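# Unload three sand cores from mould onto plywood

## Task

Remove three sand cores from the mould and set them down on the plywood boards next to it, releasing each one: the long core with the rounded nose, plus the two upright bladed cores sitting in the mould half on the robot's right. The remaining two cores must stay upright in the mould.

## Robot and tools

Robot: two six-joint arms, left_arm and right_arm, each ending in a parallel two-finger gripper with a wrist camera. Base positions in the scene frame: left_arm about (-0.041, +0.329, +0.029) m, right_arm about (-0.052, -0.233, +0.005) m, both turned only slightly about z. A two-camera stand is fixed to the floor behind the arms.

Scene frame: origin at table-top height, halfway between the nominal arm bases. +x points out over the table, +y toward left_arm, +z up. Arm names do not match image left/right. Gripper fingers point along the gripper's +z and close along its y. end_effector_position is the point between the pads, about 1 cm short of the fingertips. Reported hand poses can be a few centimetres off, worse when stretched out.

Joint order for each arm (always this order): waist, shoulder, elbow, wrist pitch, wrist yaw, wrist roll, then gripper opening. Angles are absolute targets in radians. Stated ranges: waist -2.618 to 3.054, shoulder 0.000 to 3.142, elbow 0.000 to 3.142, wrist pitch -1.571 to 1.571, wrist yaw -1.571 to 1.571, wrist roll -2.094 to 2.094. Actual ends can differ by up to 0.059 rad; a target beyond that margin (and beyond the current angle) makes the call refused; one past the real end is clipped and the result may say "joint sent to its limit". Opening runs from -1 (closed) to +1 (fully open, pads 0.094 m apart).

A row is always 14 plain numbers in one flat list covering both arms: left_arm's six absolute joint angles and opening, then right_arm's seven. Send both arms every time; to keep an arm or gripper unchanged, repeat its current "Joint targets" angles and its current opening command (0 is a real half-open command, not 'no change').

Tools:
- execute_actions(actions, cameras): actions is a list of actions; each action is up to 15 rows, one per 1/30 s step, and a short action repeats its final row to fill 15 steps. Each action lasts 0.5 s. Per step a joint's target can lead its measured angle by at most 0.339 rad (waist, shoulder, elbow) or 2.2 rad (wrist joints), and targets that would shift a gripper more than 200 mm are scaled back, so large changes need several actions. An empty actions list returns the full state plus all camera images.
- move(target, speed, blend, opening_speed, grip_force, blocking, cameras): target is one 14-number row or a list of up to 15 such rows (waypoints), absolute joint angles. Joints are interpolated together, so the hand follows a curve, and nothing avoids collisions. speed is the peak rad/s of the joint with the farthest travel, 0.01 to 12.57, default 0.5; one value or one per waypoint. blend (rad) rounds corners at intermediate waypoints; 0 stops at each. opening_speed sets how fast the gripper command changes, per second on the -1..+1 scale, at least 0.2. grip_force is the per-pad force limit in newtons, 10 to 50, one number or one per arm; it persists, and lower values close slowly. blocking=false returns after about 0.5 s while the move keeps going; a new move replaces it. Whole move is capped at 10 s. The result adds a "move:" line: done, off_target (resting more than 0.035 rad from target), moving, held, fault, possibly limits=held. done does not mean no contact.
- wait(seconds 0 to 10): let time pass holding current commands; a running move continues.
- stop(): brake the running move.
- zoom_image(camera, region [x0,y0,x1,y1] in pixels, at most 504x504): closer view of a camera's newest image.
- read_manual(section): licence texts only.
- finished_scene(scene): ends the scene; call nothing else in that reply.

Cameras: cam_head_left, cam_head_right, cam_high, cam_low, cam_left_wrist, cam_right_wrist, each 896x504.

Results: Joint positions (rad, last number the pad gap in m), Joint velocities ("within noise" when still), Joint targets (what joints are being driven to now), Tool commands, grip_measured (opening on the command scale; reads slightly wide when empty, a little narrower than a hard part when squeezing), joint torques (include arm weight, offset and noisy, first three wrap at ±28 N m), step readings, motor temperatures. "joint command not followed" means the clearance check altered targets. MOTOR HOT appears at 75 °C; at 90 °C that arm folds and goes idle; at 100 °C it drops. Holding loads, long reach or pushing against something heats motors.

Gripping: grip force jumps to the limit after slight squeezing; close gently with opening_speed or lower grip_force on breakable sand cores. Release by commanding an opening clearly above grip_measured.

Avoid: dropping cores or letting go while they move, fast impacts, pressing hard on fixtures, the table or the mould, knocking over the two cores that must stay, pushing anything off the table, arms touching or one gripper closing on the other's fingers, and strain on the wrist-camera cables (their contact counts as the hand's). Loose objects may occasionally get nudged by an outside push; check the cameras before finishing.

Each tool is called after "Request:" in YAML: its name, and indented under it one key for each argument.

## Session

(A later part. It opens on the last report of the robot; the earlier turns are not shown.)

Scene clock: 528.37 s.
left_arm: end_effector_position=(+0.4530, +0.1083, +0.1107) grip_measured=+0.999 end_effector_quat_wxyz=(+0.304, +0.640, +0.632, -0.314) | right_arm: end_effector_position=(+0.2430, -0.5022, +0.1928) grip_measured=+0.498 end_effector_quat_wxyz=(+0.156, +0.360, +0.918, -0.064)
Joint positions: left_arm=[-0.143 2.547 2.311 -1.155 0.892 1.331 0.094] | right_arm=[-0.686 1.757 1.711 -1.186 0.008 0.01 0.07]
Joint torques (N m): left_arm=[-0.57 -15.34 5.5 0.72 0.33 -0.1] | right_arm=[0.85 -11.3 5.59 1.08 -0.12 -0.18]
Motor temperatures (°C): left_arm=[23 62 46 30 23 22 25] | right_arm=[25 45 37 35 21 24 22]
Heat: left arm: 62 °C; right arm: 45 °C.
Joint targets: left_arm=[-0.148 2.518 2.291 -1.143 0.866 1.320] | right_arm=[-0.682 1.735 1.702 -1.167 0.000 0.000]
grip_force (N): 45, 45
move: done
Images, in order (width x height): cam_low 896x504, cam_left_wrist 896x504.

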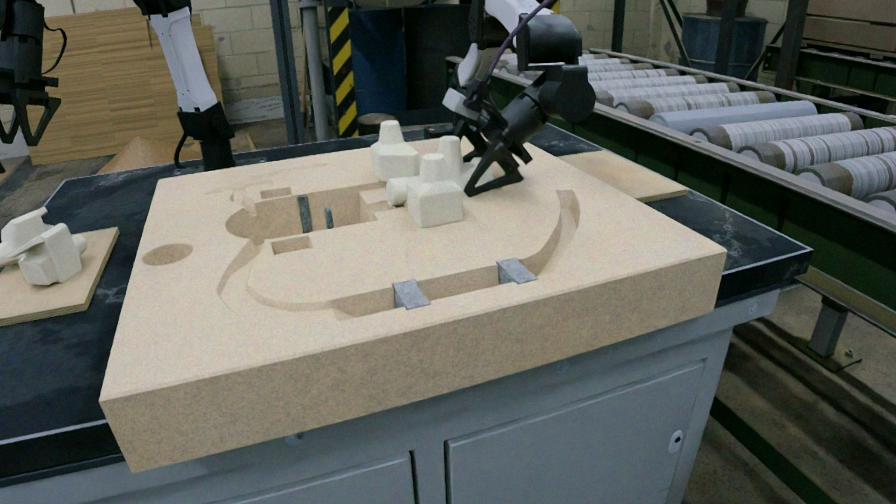

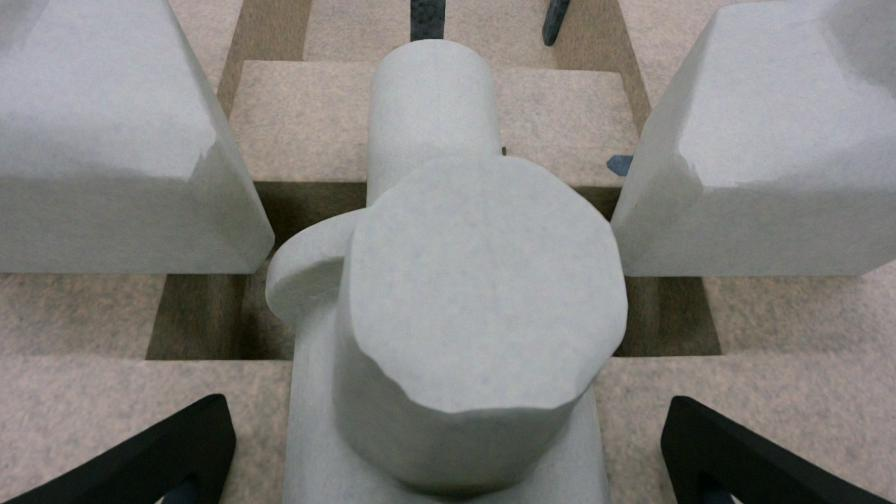

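Request:
move:
  target:
    - [-0.148,2.53,2.291,-1.143,0.866,1.32,1,-0.682,1.735,1.702,-1.167,0,0,0.5]
    - [-0.148,2.53,2.291,-1.143,0.866,1.32,0.0,-0.682,1.735,1.702,-1.167,0,0,0.5]
  speed: 0.2
  grip_force: 48
  opening_speed: 0.7
  cameras: ["cam_left_wrist","cam_low"]

Request:
zoom_image:
  camera: "cam_low"
  region: [350, 50, 600, 240]

Scene clock: 537.57 s.
left_arm: end_effector_position=(+0.4531, +0.1089, +0.1099) grip_measured=+0.447 end_effector_quat_wxyz=(+0.301, +0.637, +0.637, -0.314) | right_arm: end_effector_position=(+0.2430, -0.5022, +0.1928) grip_measured=+0.498 end_effector_quat_wxyz=(+0.156, +0.360, +0.918, -0.064)
Joint positions: left_arm=[-0.143 2.547 2.311 -1.156 0.886 1.32 0.068] | right_arm=[-0.686 1.757 1.711 -1.186 0.008 0.01 0.07]
Joint torques (N m): left_arm=[-0.62 -14.31 5.53 0.72 0.39 0.03] | right_arm=[0.73 -11.43 5.63 1.13 -0.13 -0.19]
Motor temperatures (°C): left_arm=[23 70 44 30 23 22 25] | right_arm=[25 45 37 35 21 24 22]
Heat: left arm: 70 °C; right arm: 45 °C.
Joint targets: left_arm=[-0.148 2.530 2.291 -1.143 0.866 1.320] | right_arm=[-0.682 1.735 1.702 -1.167 0.000 0.000]
grip_force (N): 48, 48
move: done
Images, in order (width x height): cam_low 896x504, cam_left_wrist 896x504.

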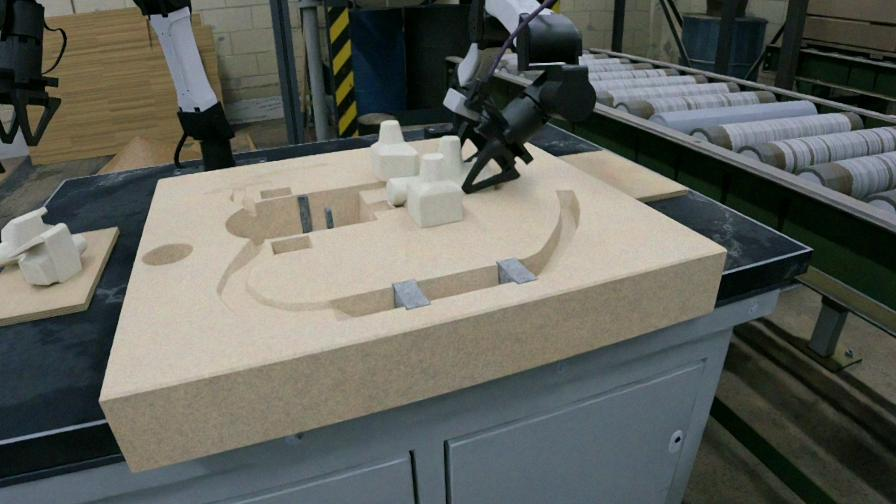

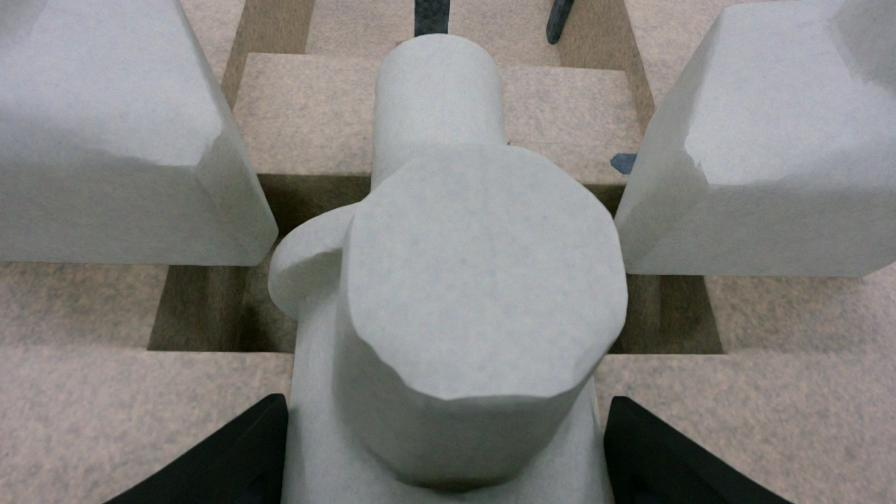

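Scaled by 2.016 from the camera's 896x504 image, which has a finer 1280x720 frame.

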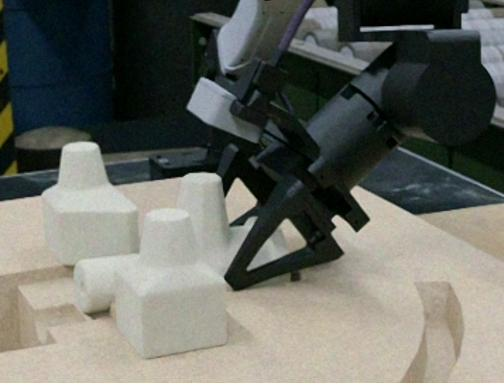

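Request:
move:
  target:
    - [-0.148,2.50,2.48,-1.36,0.866,1.32,0.0,-0.682,1.735,1.702,-1.167,0,0,0.5]
    - [-0.118,2.32,2.34,-1.43,0.90,1.353,0.0,-0.682,1.735,1.702,-1.167,0,0,0.5]
    - [-0.061,2.13,2.151,-1.49,0.9,1.43,0.0,-0.682,1.735,1.702,-1.167,0,0,0.5]
  speed: [0.2,0.3,0.4]
  blend: [0.04,0.04,0]
  cameras: ["all"]

Request:
zoom_image:
  camera: "cam_low"
  region: [350, 50, 600, 240]

Scene clock: 552.73 s.
left_arm: end_effector_position=(+0.3761, +0.1631, +0.2184) grip_measured=+0.404 end_effector_quat_wxyz=(+0.267, +0.634, +0.661, -0.299) | right_arm: end_effector_position=(+0.2430, -0.5022, +0.1928) grip_measured=+0.498 end_effector_quat_wxyz=(+0.156, +0.360, +0.918, -0.064)
Joint positions: left_arm=[-0.066 2.186 2.155 -1.482 0.823 1.414 0.066] | right_arm=[-0.686 1.757 1.711 -1.186 0.008 0.01 0.07]
Joint torques (N m): left_arm=[0.38 -15.21 6.57 0.3 1.36 0.22] | right_arm=[0.81 -11.54 5.5 1.1 -0.07 -0.15]
Motor temperatures (°C): left_arm=[23 77 43 30 23 22 26] | right_arm=[25 46 37 35 21 24 22]
Heat: left arm: 77 °C; right arm: 46 °C. Fold the left arm in close to its base, or ease its load, before you think long.
Joint targets: left_arm=[-0.061 2.130 2.151 -1.490 0.900 1.430] | right_arm=[-0.682 1.735 1.702 -1.167 0.000 0.000]
MOTOR HOT: the shoulder of the left arm reports 77 °C; the controller's stop level is 90 °C. To cool a motor, set the load down, stop pushing, or move to a pose that needs little force.
grip_force (N): 48, 48
move: off_target (left_arm); left_arm: the wrist yaw is farthest, 0.077 rad from its target

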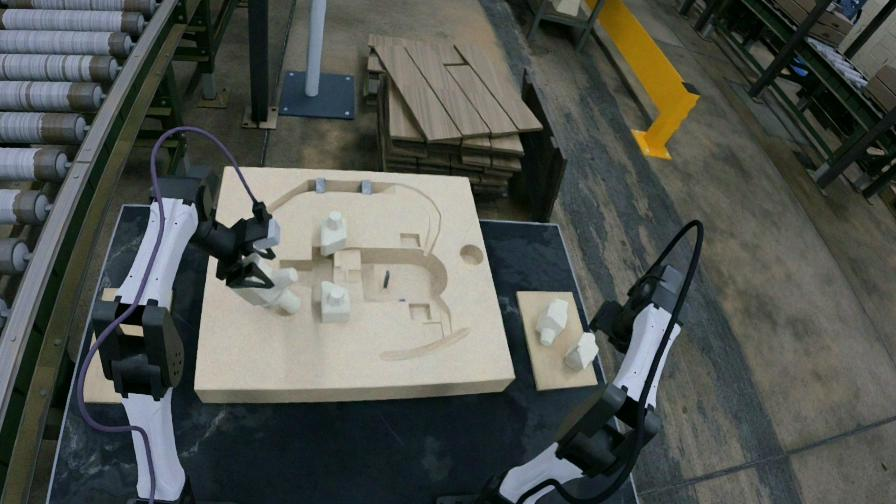

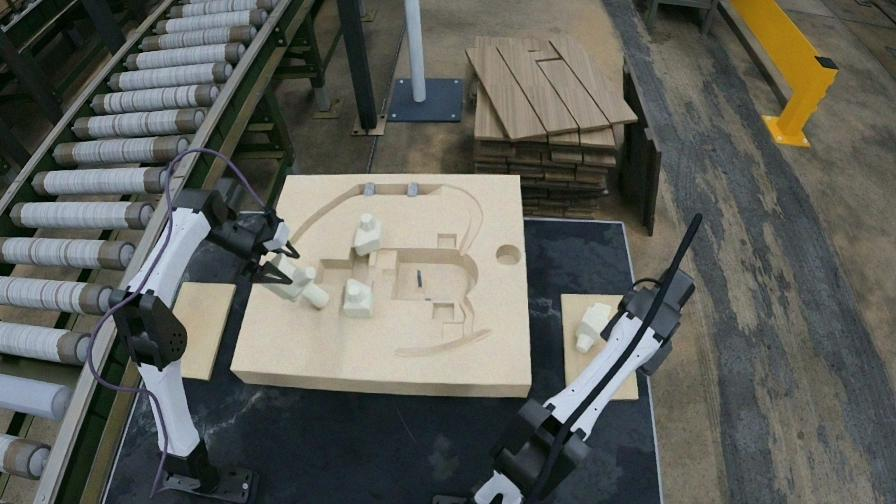

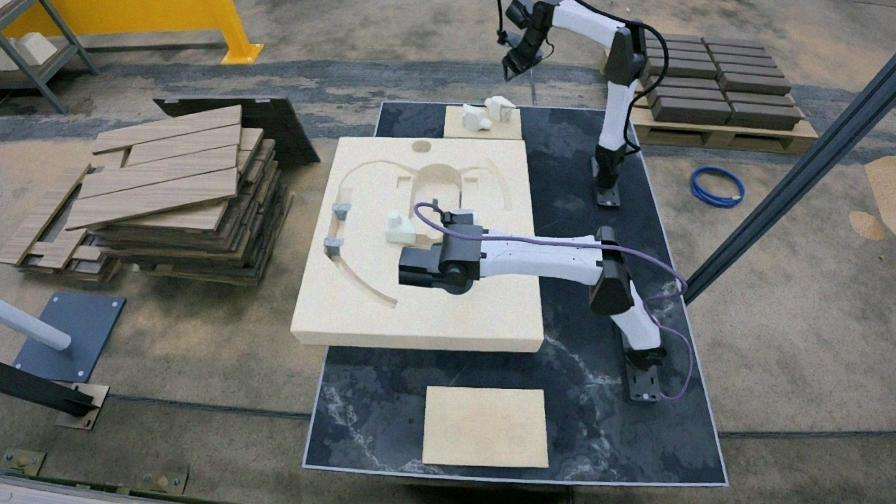

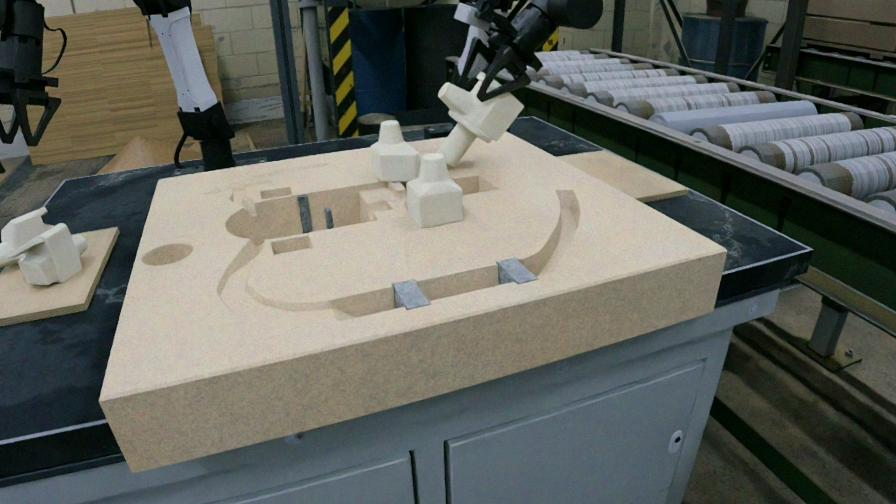

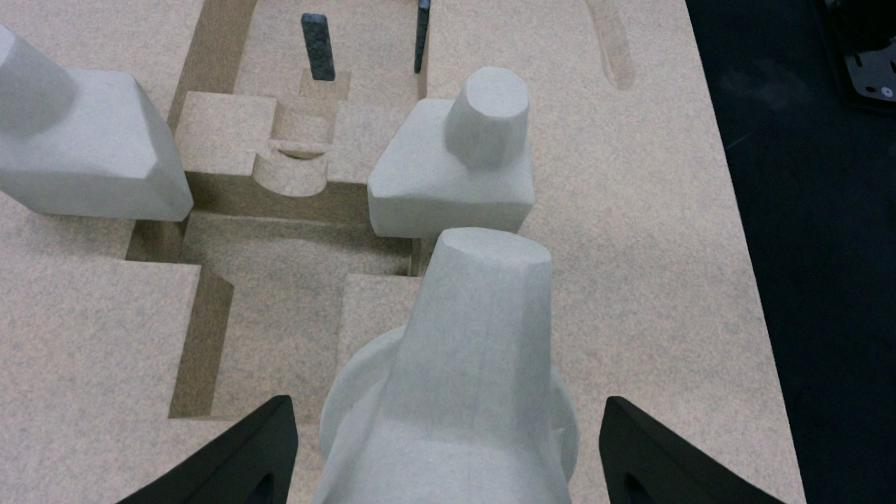

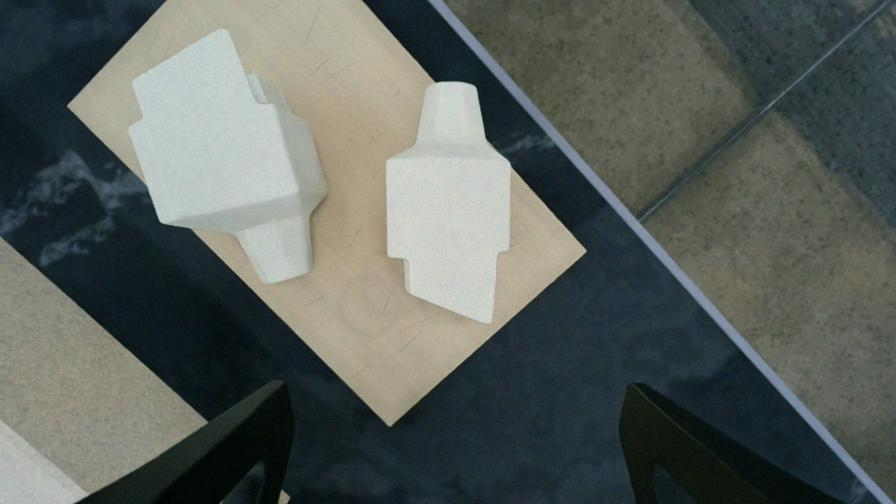

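Scaled by 2.016 from the camera's 896x504 image, which has a finer 1280x720 frame.

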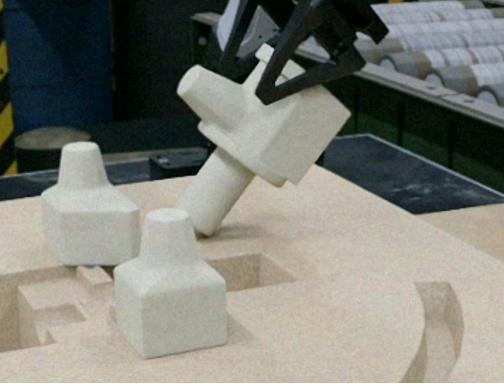

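Request:
move:
  target:
    - [0.10,1.75,1.75,-1.0,0.5,0.8,0.0,-0.682,1.735,1.702,-1.167,0,0,0.5]
    - [0.329,1.4,1.01,-0.3,0,0,0.0,-0.682,1.735,1.702,-1.167,0,0,0.5]
  speed: [0.7,0.7]
  blend: [0.1,0]
  cameras: ["cam_head_left","cam_high","cam_low","cam_left_wrist"]

Request:
zoom_image:
  camera: "cam_high"
  region: [380, 280, 620, 480]

Scene clock: 564.40 s.
left_arm: end_effector_position=(+0.3409, +0.4461, +0.1662) grip_measured=+0.404 end_effector_quat_wxyz=(+0.351, -0.134, +0.925, +0.049) | right_arm: end_effector_position=(+0.2430, -0.5022, +0.1928) grip_measured=+0.498 end_effector_quat_wxyz=(+0.156, +0.360, +0.918, -0.064)
Joint positions: left_arm=[0.329 1.451 1.001 -0.396 0.015 0.012 0.066] | right_arm=[-0.686 1.757 1.711 -1.186 0.008 0.01 0.07]
Joint torques (N m): left_arm=[-0.1 -9.92 9.02 2.56 -0.06 -0.1] | right_arm=[0.75 -11.36 5.46 1.09 -0.11 -0.15]
Motor temperatures (°C): left_arm=[23 74 43 30 24 22 26] | right_arm=[25 46 37 35 21 24 22]
Heat: left arm: 74 °C; right arm: 46 °C. Fold the left arm in close to its base, or ease its load, before you think long.
Joint targets: left_arm=[0.329 1.400 1.010 -0.300 0.000 0.000] | right_arm=[-0.682 1.735 1.702 -1.167 0.000 0.000]
MOTOR HOT: still on. The shoulder of the left arm reports 74 °C.
grip_force (N): 48, 48
move: off_target (left_arm); left_arm: the wrist pitch is farthest, 0.096 rad from its target
Images, in order (width x height): cam_head_left 896x504, cam_high 896x504, cam_low 896x504, cam_left_wrist 896x504.

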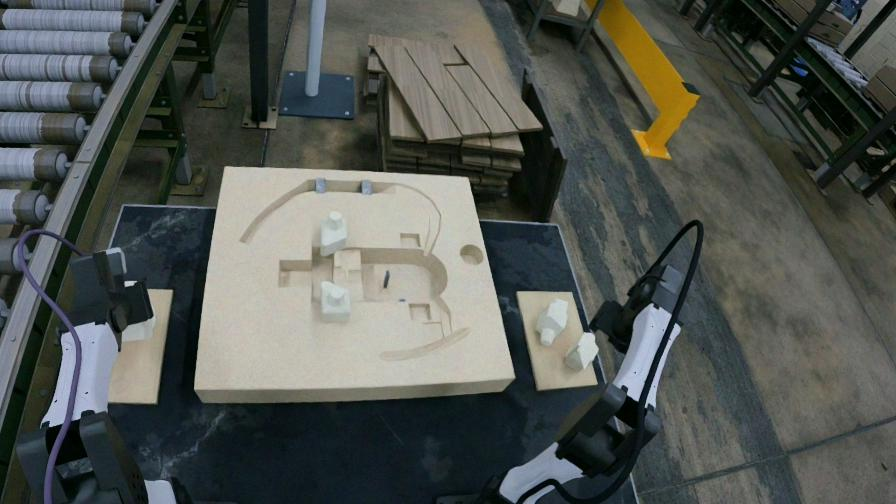

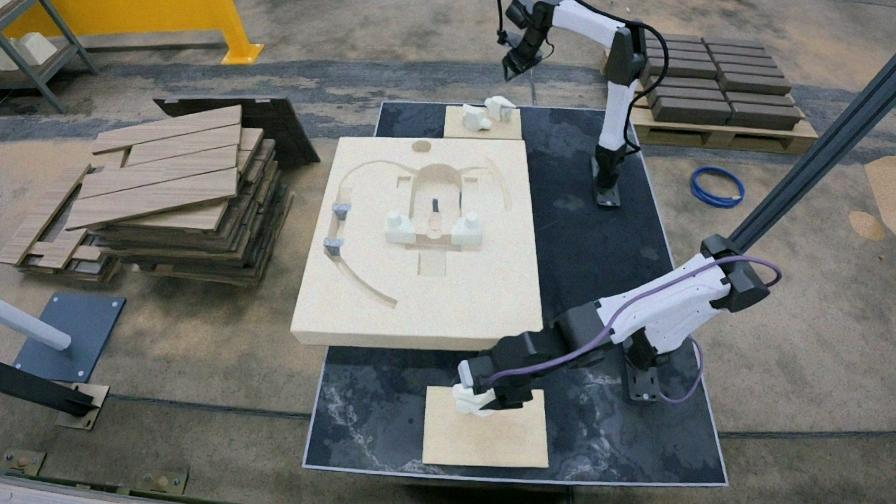

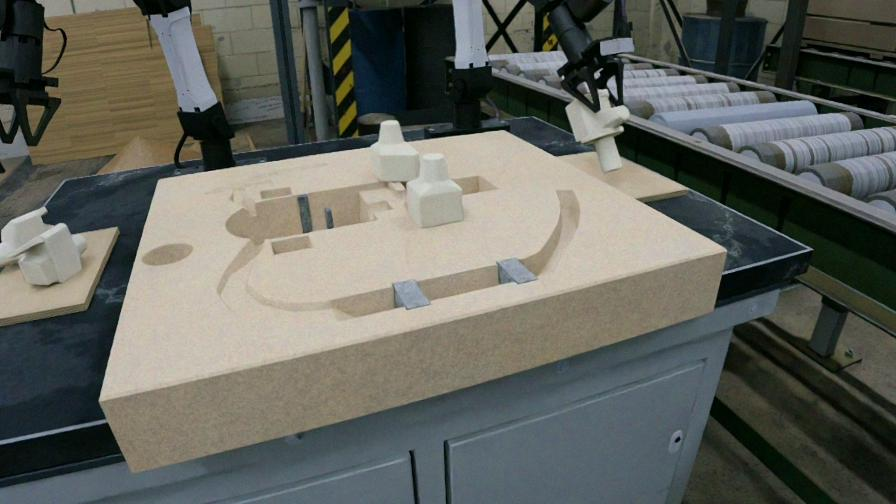

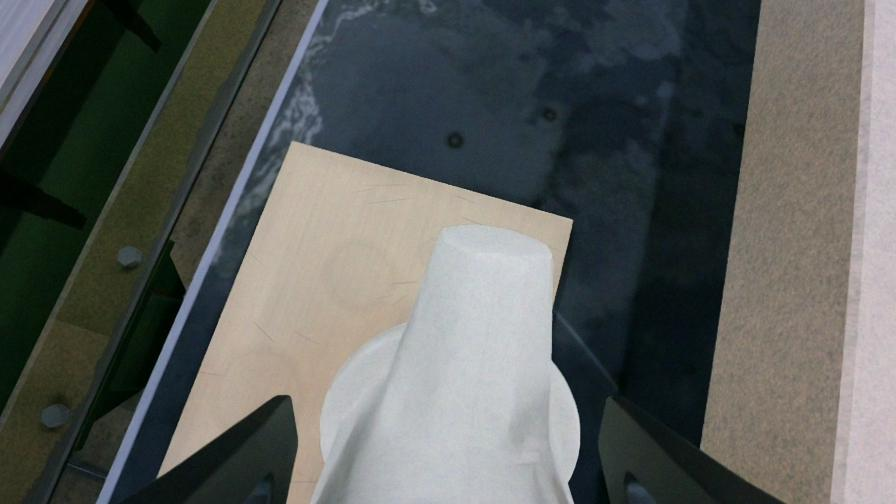

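Scaled by 2.100 from the camera's 896x504 image, which has a finer 1280x720 frame.

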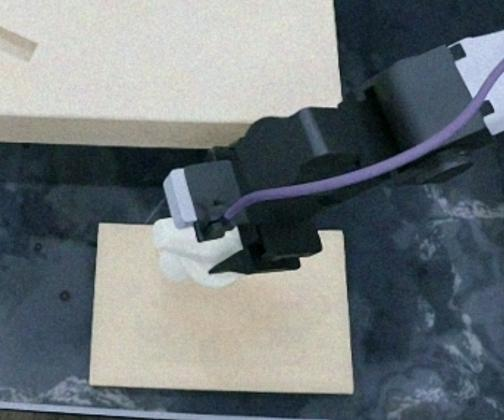

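Request:
move:
  target: [0.36,1.51,0.516,0.71,0,0,0.0,-0.682,1.735,1.702,-1.167,0,0,0.5]
  speed: 0.5
  cameras: ["cam_head_left","cam_high","cam_low","cam_left_wrist"]

Request:
zoom_image:
  camera: "cam_high"
  region: [380, 280, 620, 480]

Request:
zoom_image:
  camera: "cam_low"
  region: [500, 20, 720, 220]

Scene clock: 577.73 s.
left_arm: end_effector_position=(+0.3555, +0.4601, +0.1389) grip_measured=+0.402 end_effector_quat_wxyz=(+0.552, -0.129, +0.820, +0.086) | right_arm: end_effector_position=(+0.2430, -0.5022, +0.1928) grip_measured=+0.498 end_effector_quat_wxyz=(+0.156, +0.360, +0.918, -0.064)
Joint positions: left_arm=[0.35 1.513 0.516 0.611 0.015 0.004 0.066] | right_arm=[-0.686 1.757 1.711 -1.186 0.008 0.01 0.07]
Joint torques (N m): left_arm=[0.85 -5.55 7.09 3.01 -0.07 -0.02] | right_arm=[0.7 -11.4 5.42 1.1 -0.08 -0.18]
Motor temperatures (°C): left_arm=[23 66 45 34 23 22 27] | right_arm=[25 46 37 35 21 24 22]
Heat: left arm: 66 °C; right arm: 46 °C.
Joint targets: left_arm=[0.360 1.510 0.516 0.710 0.000 0.000] | right_arm=[-0.682 1.735 1.702 -1.167 0.000 0.000]
MOTOR HOT: cleared for the motors of the left arm.
grip_force (N): 48, 48
move: off_target (left_arm); left_arm: the wrist pitch is farthest, 0.099 rad from its target
Images, in order (width x height): cam_head_left 896x504, cam_high 896x504, cam_low 896x504, cam_left_wrist 896x504.

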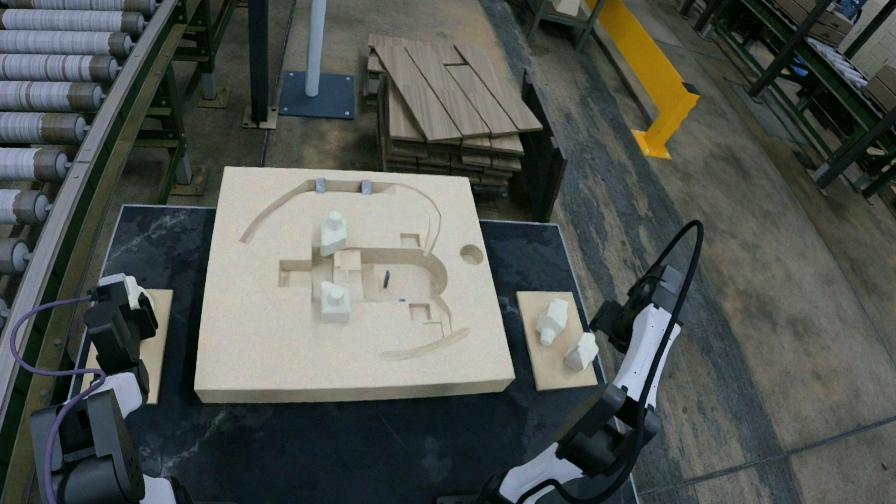

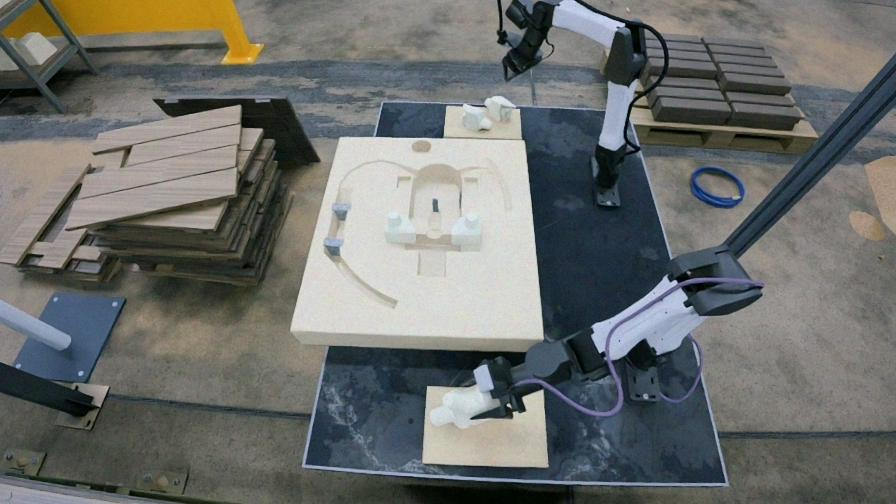

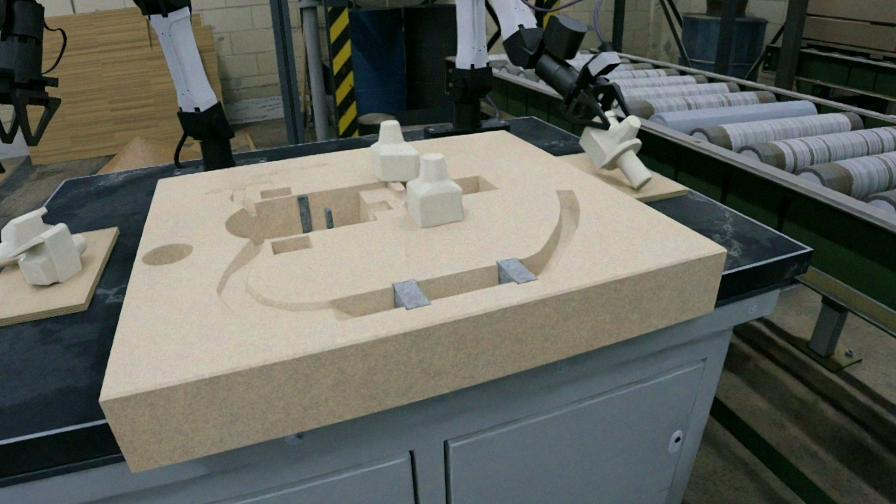

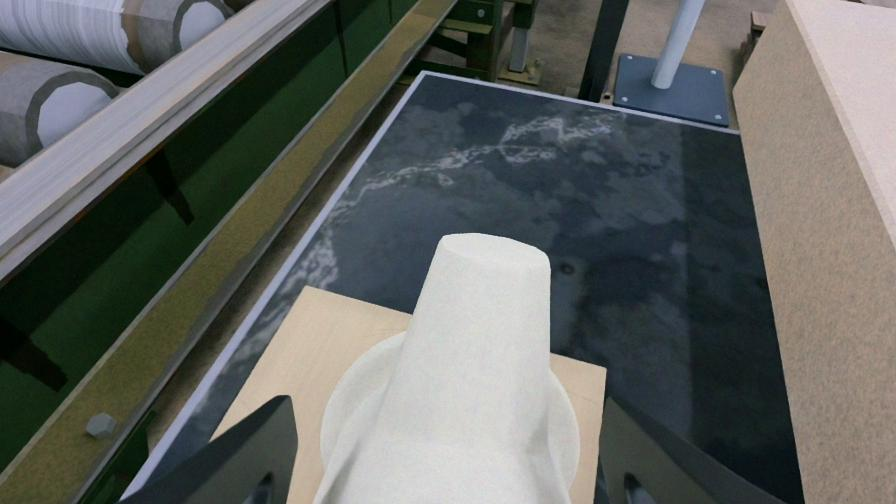

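Scaled by 2.100 from the camera's 896x504 image, which has a finer 1280x720 frame.

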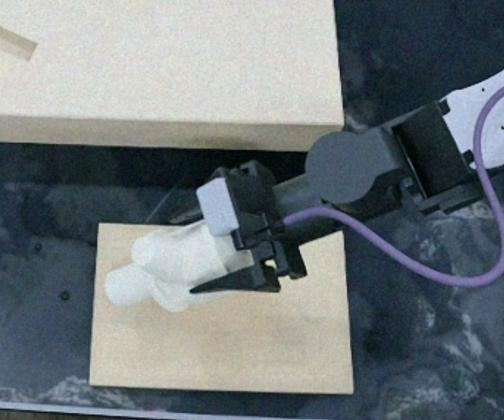

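Scaled by 2.291 from the camera's 896x504 image, which has a finer 1280x720 frame.

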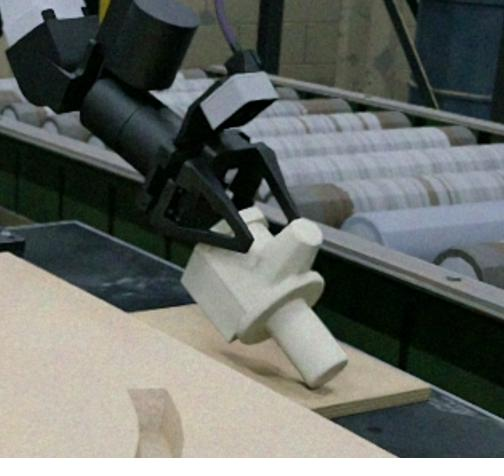

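Request:
move:
  target: [0.36,1.72,0.333,1.19,0,0,0.0,-0.682,1.735,1.702,-1.167,0,0,0.5]
  speed: 0.3
  cameras: ["cam_high","cam_low"]

Request:
zoom_image:
  camera: "cam_high"
  region: [380, 280, 620, 480]

Request:
zoom_image:
  camera: "cam_low"
  region: [500, 20, 720, 220]

Scene clock: 589.43 s.
left_arm: end_effector_position=(+0.3420, +0.4575, +0.1101) grip_measured=+0.402 end_effector_quat_wxyz=(+0.602, -0.125, +0.783, +0.096) | right_arm: end_effector_position=(+0.2430, -0.5022, +0.1928) grip_measured=+0.498 end_effector_quat_wxyz=(+0.156, +0.360, +0.918, -0.064)
Joint positions: left_arm=[0.355 1.721 0.34 1.121 0.015 0.004 0.066] | right_arm=[-0.686 1.757 1.711 -1.186 0.008 0.01 0.07]
Joint torques (N m): left_arm=[0.53 -5.41 4.55 2.75 -0.06 -0.01] | right_arm=[0.75 -11.4 5.6 1.1 -0.07 -0.17]
Motor temperatures (°C): left_arm=[23 61 44 37 23 22 27] | right_arm=[25 46 36 35 21 24 22]
Heat: left arm: 61 °C; right arm: 46 °C.
Joint targets: left_arm=[0.360 1.720 0.333 1.190 0.000 0.000] | right_arm=[-0.682 1.735 1.702 -1.167 0.000 0.000]
grip_force (N): 48, 48
move: off_target (left_arm); left_arm: the wrist pitch is farthest, 0.069 rad from its target
Images, in order (width x height): cam_high 896x504, cam_low 896x504.

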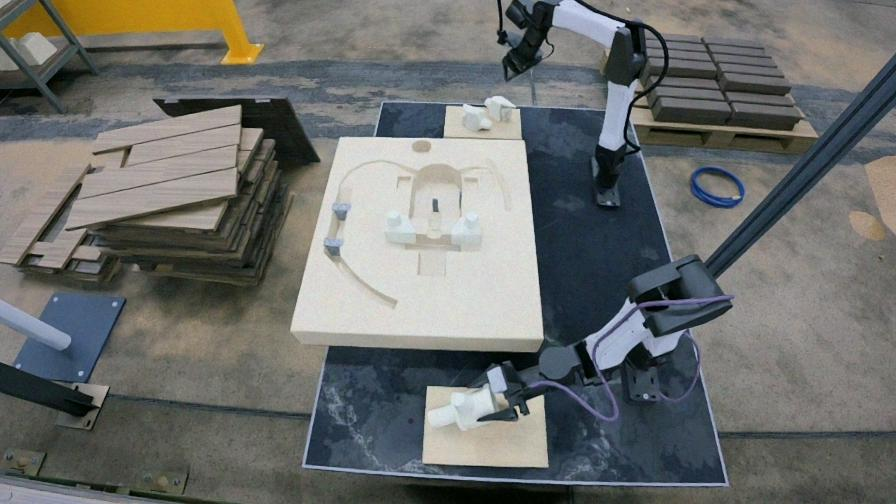

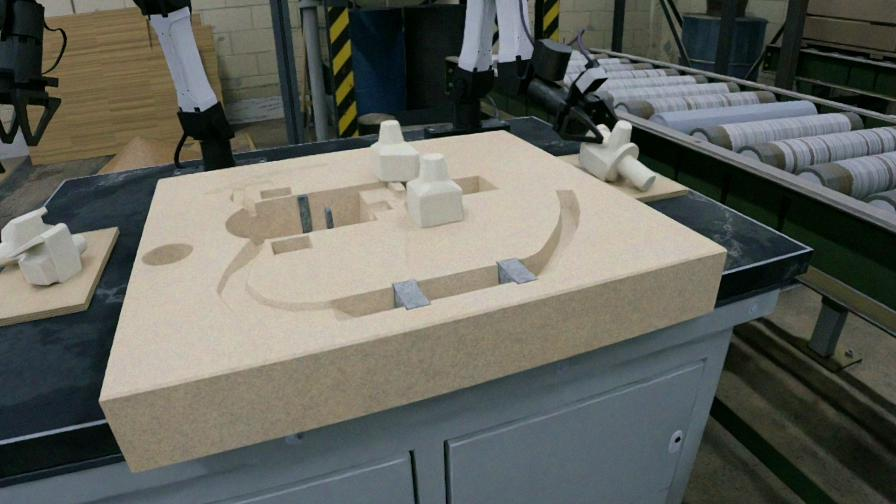

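Scaled by 2.100 from the camera's 896x504 image, which has a finer 1280x720 frame.

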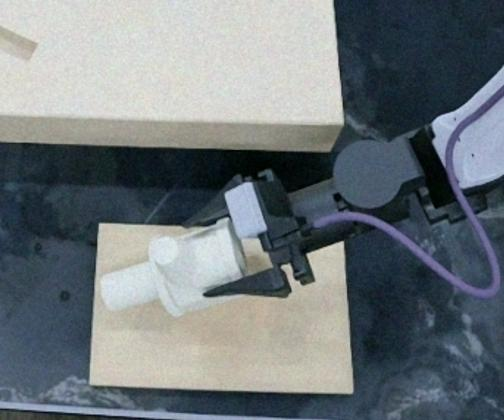

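Scaled by 2.291 from the camera's 896x504 image, which has a finer 1280x720 frame.

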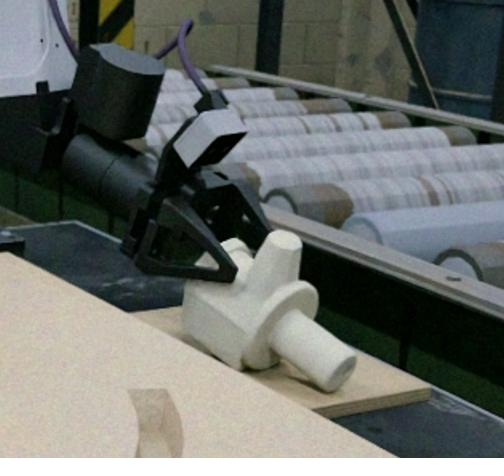

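Request:
move:
  target: [0.36,1.81,0.325,1.33,0,0,0.0,-0.682,1.735,1.702,-1.167,0,0,0.5]
  speed: 0.15
  grip_force: 35
  cameras: ["cam_high","cam_low"]

Request:
zoom_image:
  camera: "cam_low"
  region: [500, 20, 720, 220]

Scene clock: 595.50 s.
left_arm: end_effector_position=(+0.3446, +0.4584, +0.1114) grip_measured=+0.405 end_effector_quat_wxyz=(+0.625, -0.122, +0.765, +0.100) | right_arm: end_effector_position=(+0.2430, -0.5022, +0.1928) grip_measured=+0.498 end_effector_quat_wxyz=(+0.156, +0.360, +0.918, -0.064)
Joint positions: left_arm=[0.355 1.804 0.328 1.277 0.015 0.004 0.066] | right_arm=[-0.686 1.757 1.711 -1.186 0.008 0.01 0.07]
Joint torques (N m): left_arm=[0.47 -5.12 4.3 2.58 -0.08 -0.03] | right_arm=[0.68 -11.33 5.44 1.09 -0.1 -0.19]
Motor temperatures (°C): left_arm=[23 58 43 39 23 22 27] | right_arm=[25 46 36 34 21 24 22]
Heat: left arm: 58 °C; right arm: 46 °C.
Joint targets: left_arm=[0.360 1.810 0.325 1.330 0.000 0.000] | right_arm=[-0.682 1.735 1.702 -1.167 0.000 0.000]
grip_force (N): 35, 35
move: off_target (left_arm); left_arm: the wrist pitch is farthest, 0.053 rad from its target
Images, in order (width x height): cam_high 896x504, cam_low 896x504.

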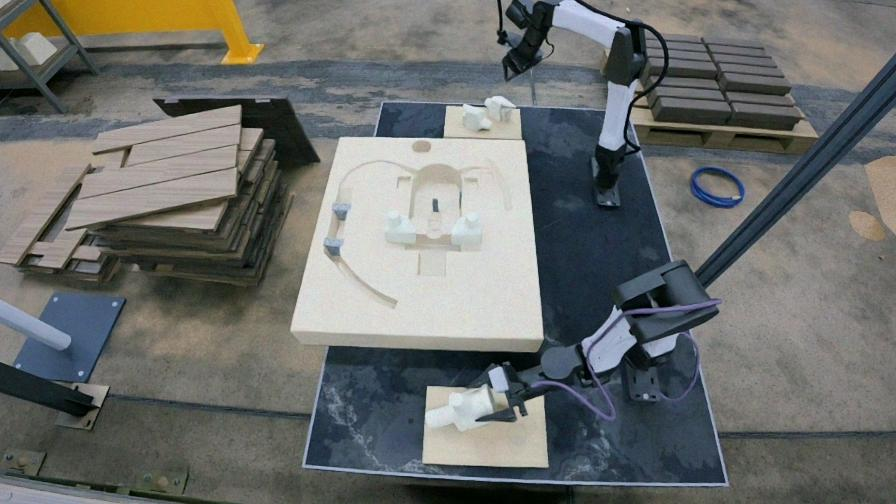

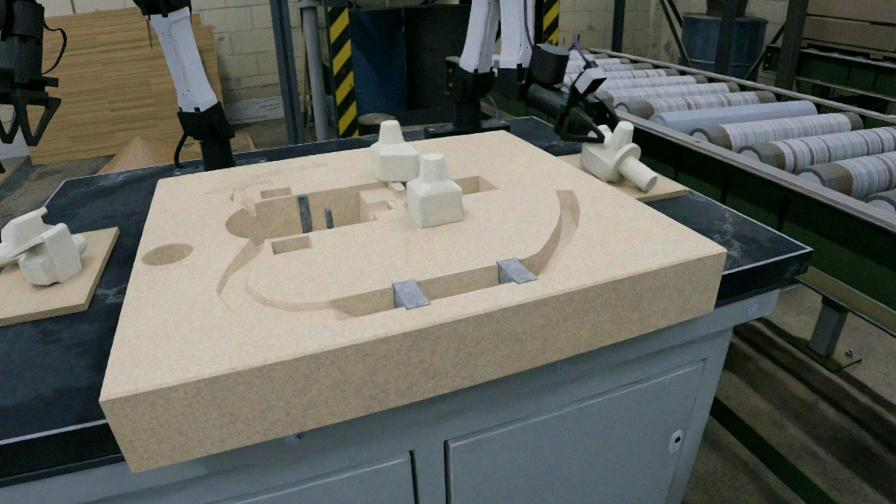

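Scaled by 2.291 from the camera's 896x504 image, which has a finer 1280x720 frame.

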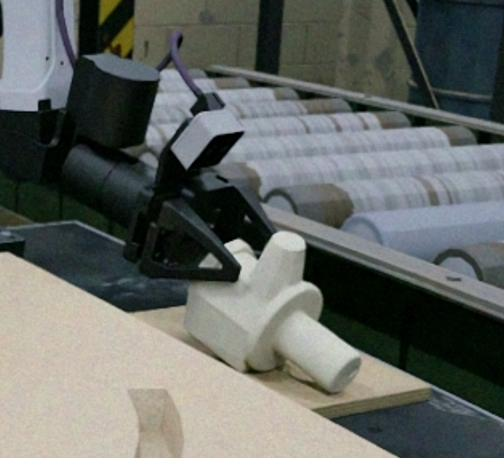

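Request:
move:
  target: [0.36,1.875,0.325,1.40,0,0,0.0,-0.682,1.735,1.702,-1.167,0,0,0.5]
  speed: 0.12
  grip_force: 30
  cameras: ["cam_high","cam_low"]

Request:
zoom_image:
  camera: "cam_low"
  region: [500, 20, 720, 220]

Scene clock: 601.87 s.
left_arm: end_effector_position=(+0.3469, +0.4592, +0.1116) grip_measured=+0.407 end_effector_quat_wxyz=(+0.639, -0.120, +0.753, +0.102) | right_arm: end_effector_position=(+0.2430, -0.5022, +0.1928) grip_measured=+0.498 end_effector_quat_wxyz=(+0.156, +0.360, +0.918, -0.064)
Joint positions: left_arm=[0.355 1.865 0.328 1.373 0.015 0.002 0.066] | right_arm=[-0.686 1.757 1.711 -1.186 0.008 0.01 0.07]
Joint torques (N m): left_arm=[0.47 -4.86 3.92 2.41 -0.05 -0.01] | right_arm=[0.61 -11.51 5.5 1.11 -0.08 -0.18]
Motor temperatures (°C): left_arm=[23 56 43 41 23 22 27] | right_arm=[25 46 36 34 21 24 22]
Heat: left arm: 56 °C; right arm: 46 °C.
Joint targets: left_arm=[0.360 1.875 0.325 1.400 0.000 0.000] | right_arm=[-0.682 1.735 1.702 -1.167 0.000 0.000]
grip_force (N): 30, 30
move: done
Images, in order (width x height): cam_high 896x504, cam_low 896x504.

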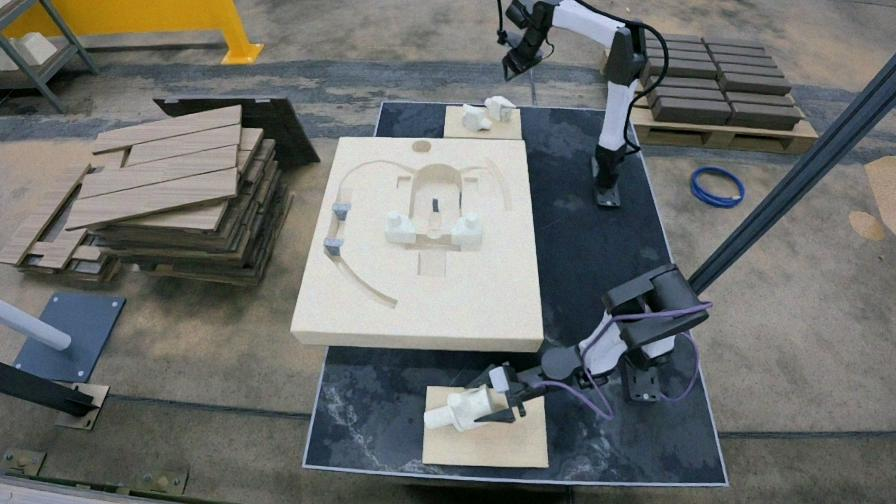

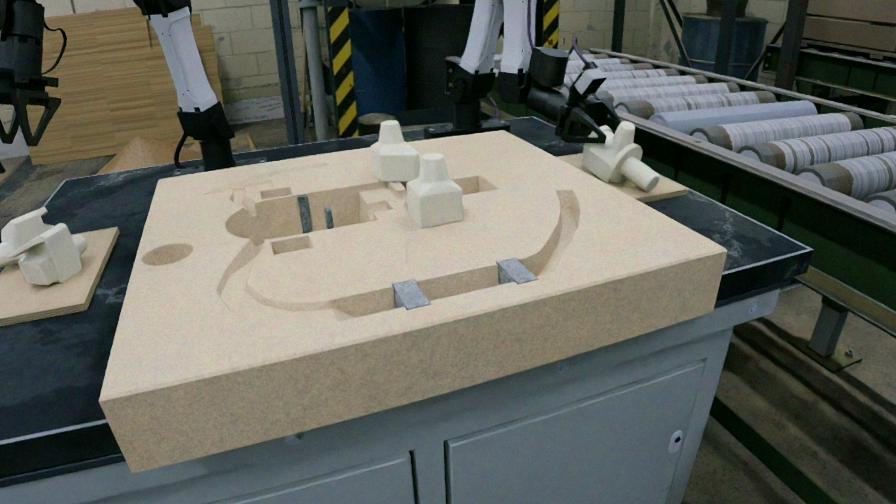

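Scaled by 2.291 from the camera's 896x504 image, which has a finer 1280x720 frame.

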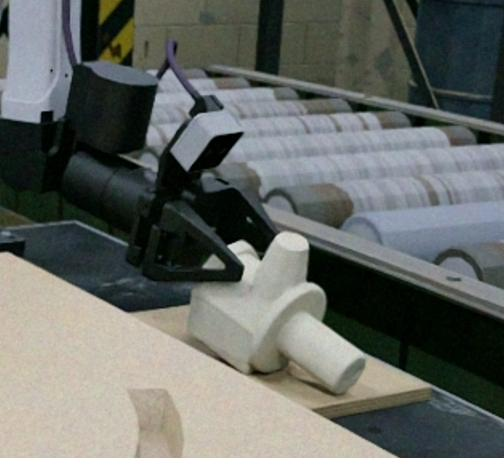

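Request:
move:
  target: [0.36,1.965,0.325,1.43,0,0,0.0,-0.682,1.735,1.702,-1.167,0,0,0.5]
  speed: 0.12
  grip_force: 25
  cameras: ["cam_high","cam_low"]

Request:
zoom_image:
  camera: "cam_low"
  region: [500, 20, 720, 220]

Scene clock: 609.73 s.
left_arm: end_effector_position=(+0.3482, +0.4596, +0.1073) grip_measured=+0.410 end_effector_quat_wxyz=(+0.650, -0.124, +0.744, +0.098) | right_arm: end_effector_position=(+0.2430, -0.5022, +0.1928) grip_measured=+0.498 end_effector_quat_wxyz=(+0.156, +0.360, +0.918, -0.064)
Joint positions: left_arm=[0.355 1.939 0.328 1.474 0.015 -0.013 0.066] | right_arm=[-0.686 1.757 1.711 -1.186 0.008 0.01 0.07]
Joint torques (N m): left_arm=[0.42 -3.75 3.55 1.67 -0.06 0.15] | right_arm=[0.68 -11.28 5.55 1.1 -0.07 -0.16]
Heat: left arm: 54 °C; right arm: 46 °C.
Joint targets: left_arm=[0.360 1.965 0.325 1.430 0.000 0.000] | right_arm=[-0.682 1.735 1.702 -1.167 0.000 0.000]
grip_force (N): 25, 25
move: off_target (left_arm); left_arm: the wrist pitch is farthest, 0.044 rad from its target
Images, in order (width x height): cam_high 896x504, cam_low 896x504.

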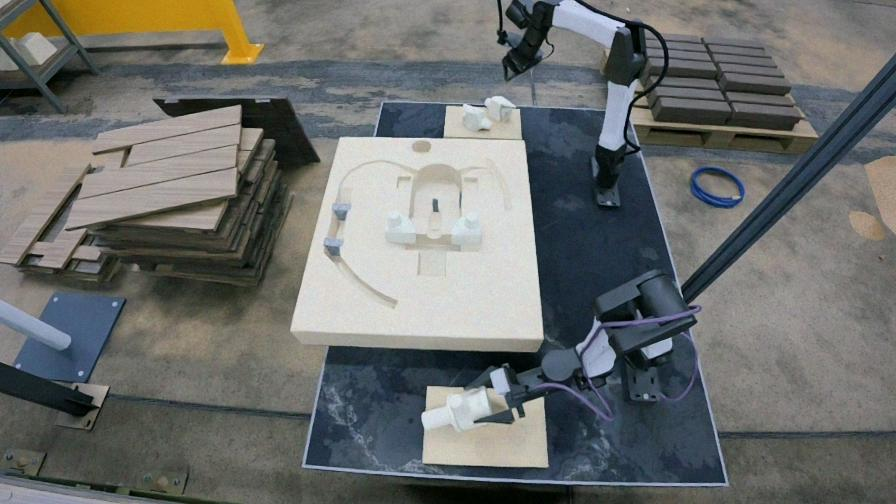

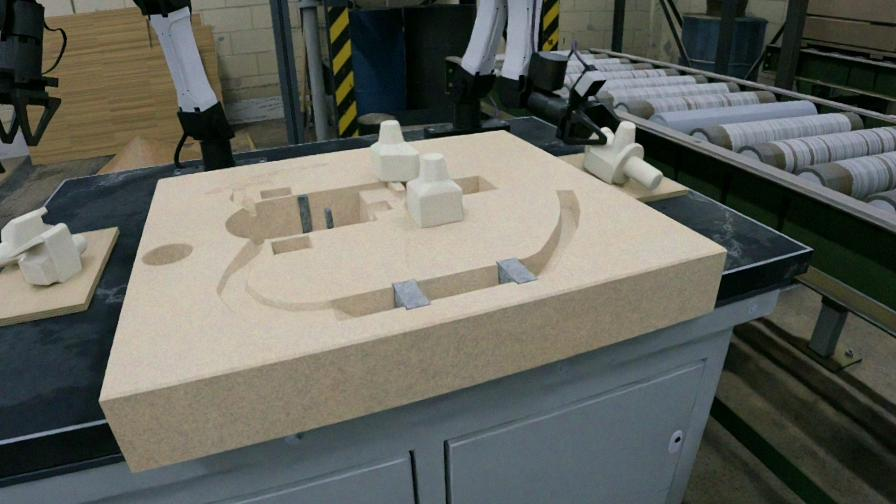

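Scaled by 2.291 from the camera's 896x504 image, which has a finer 1280x720 frame.

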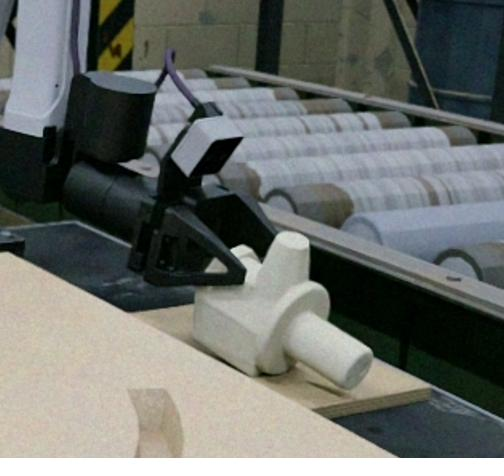

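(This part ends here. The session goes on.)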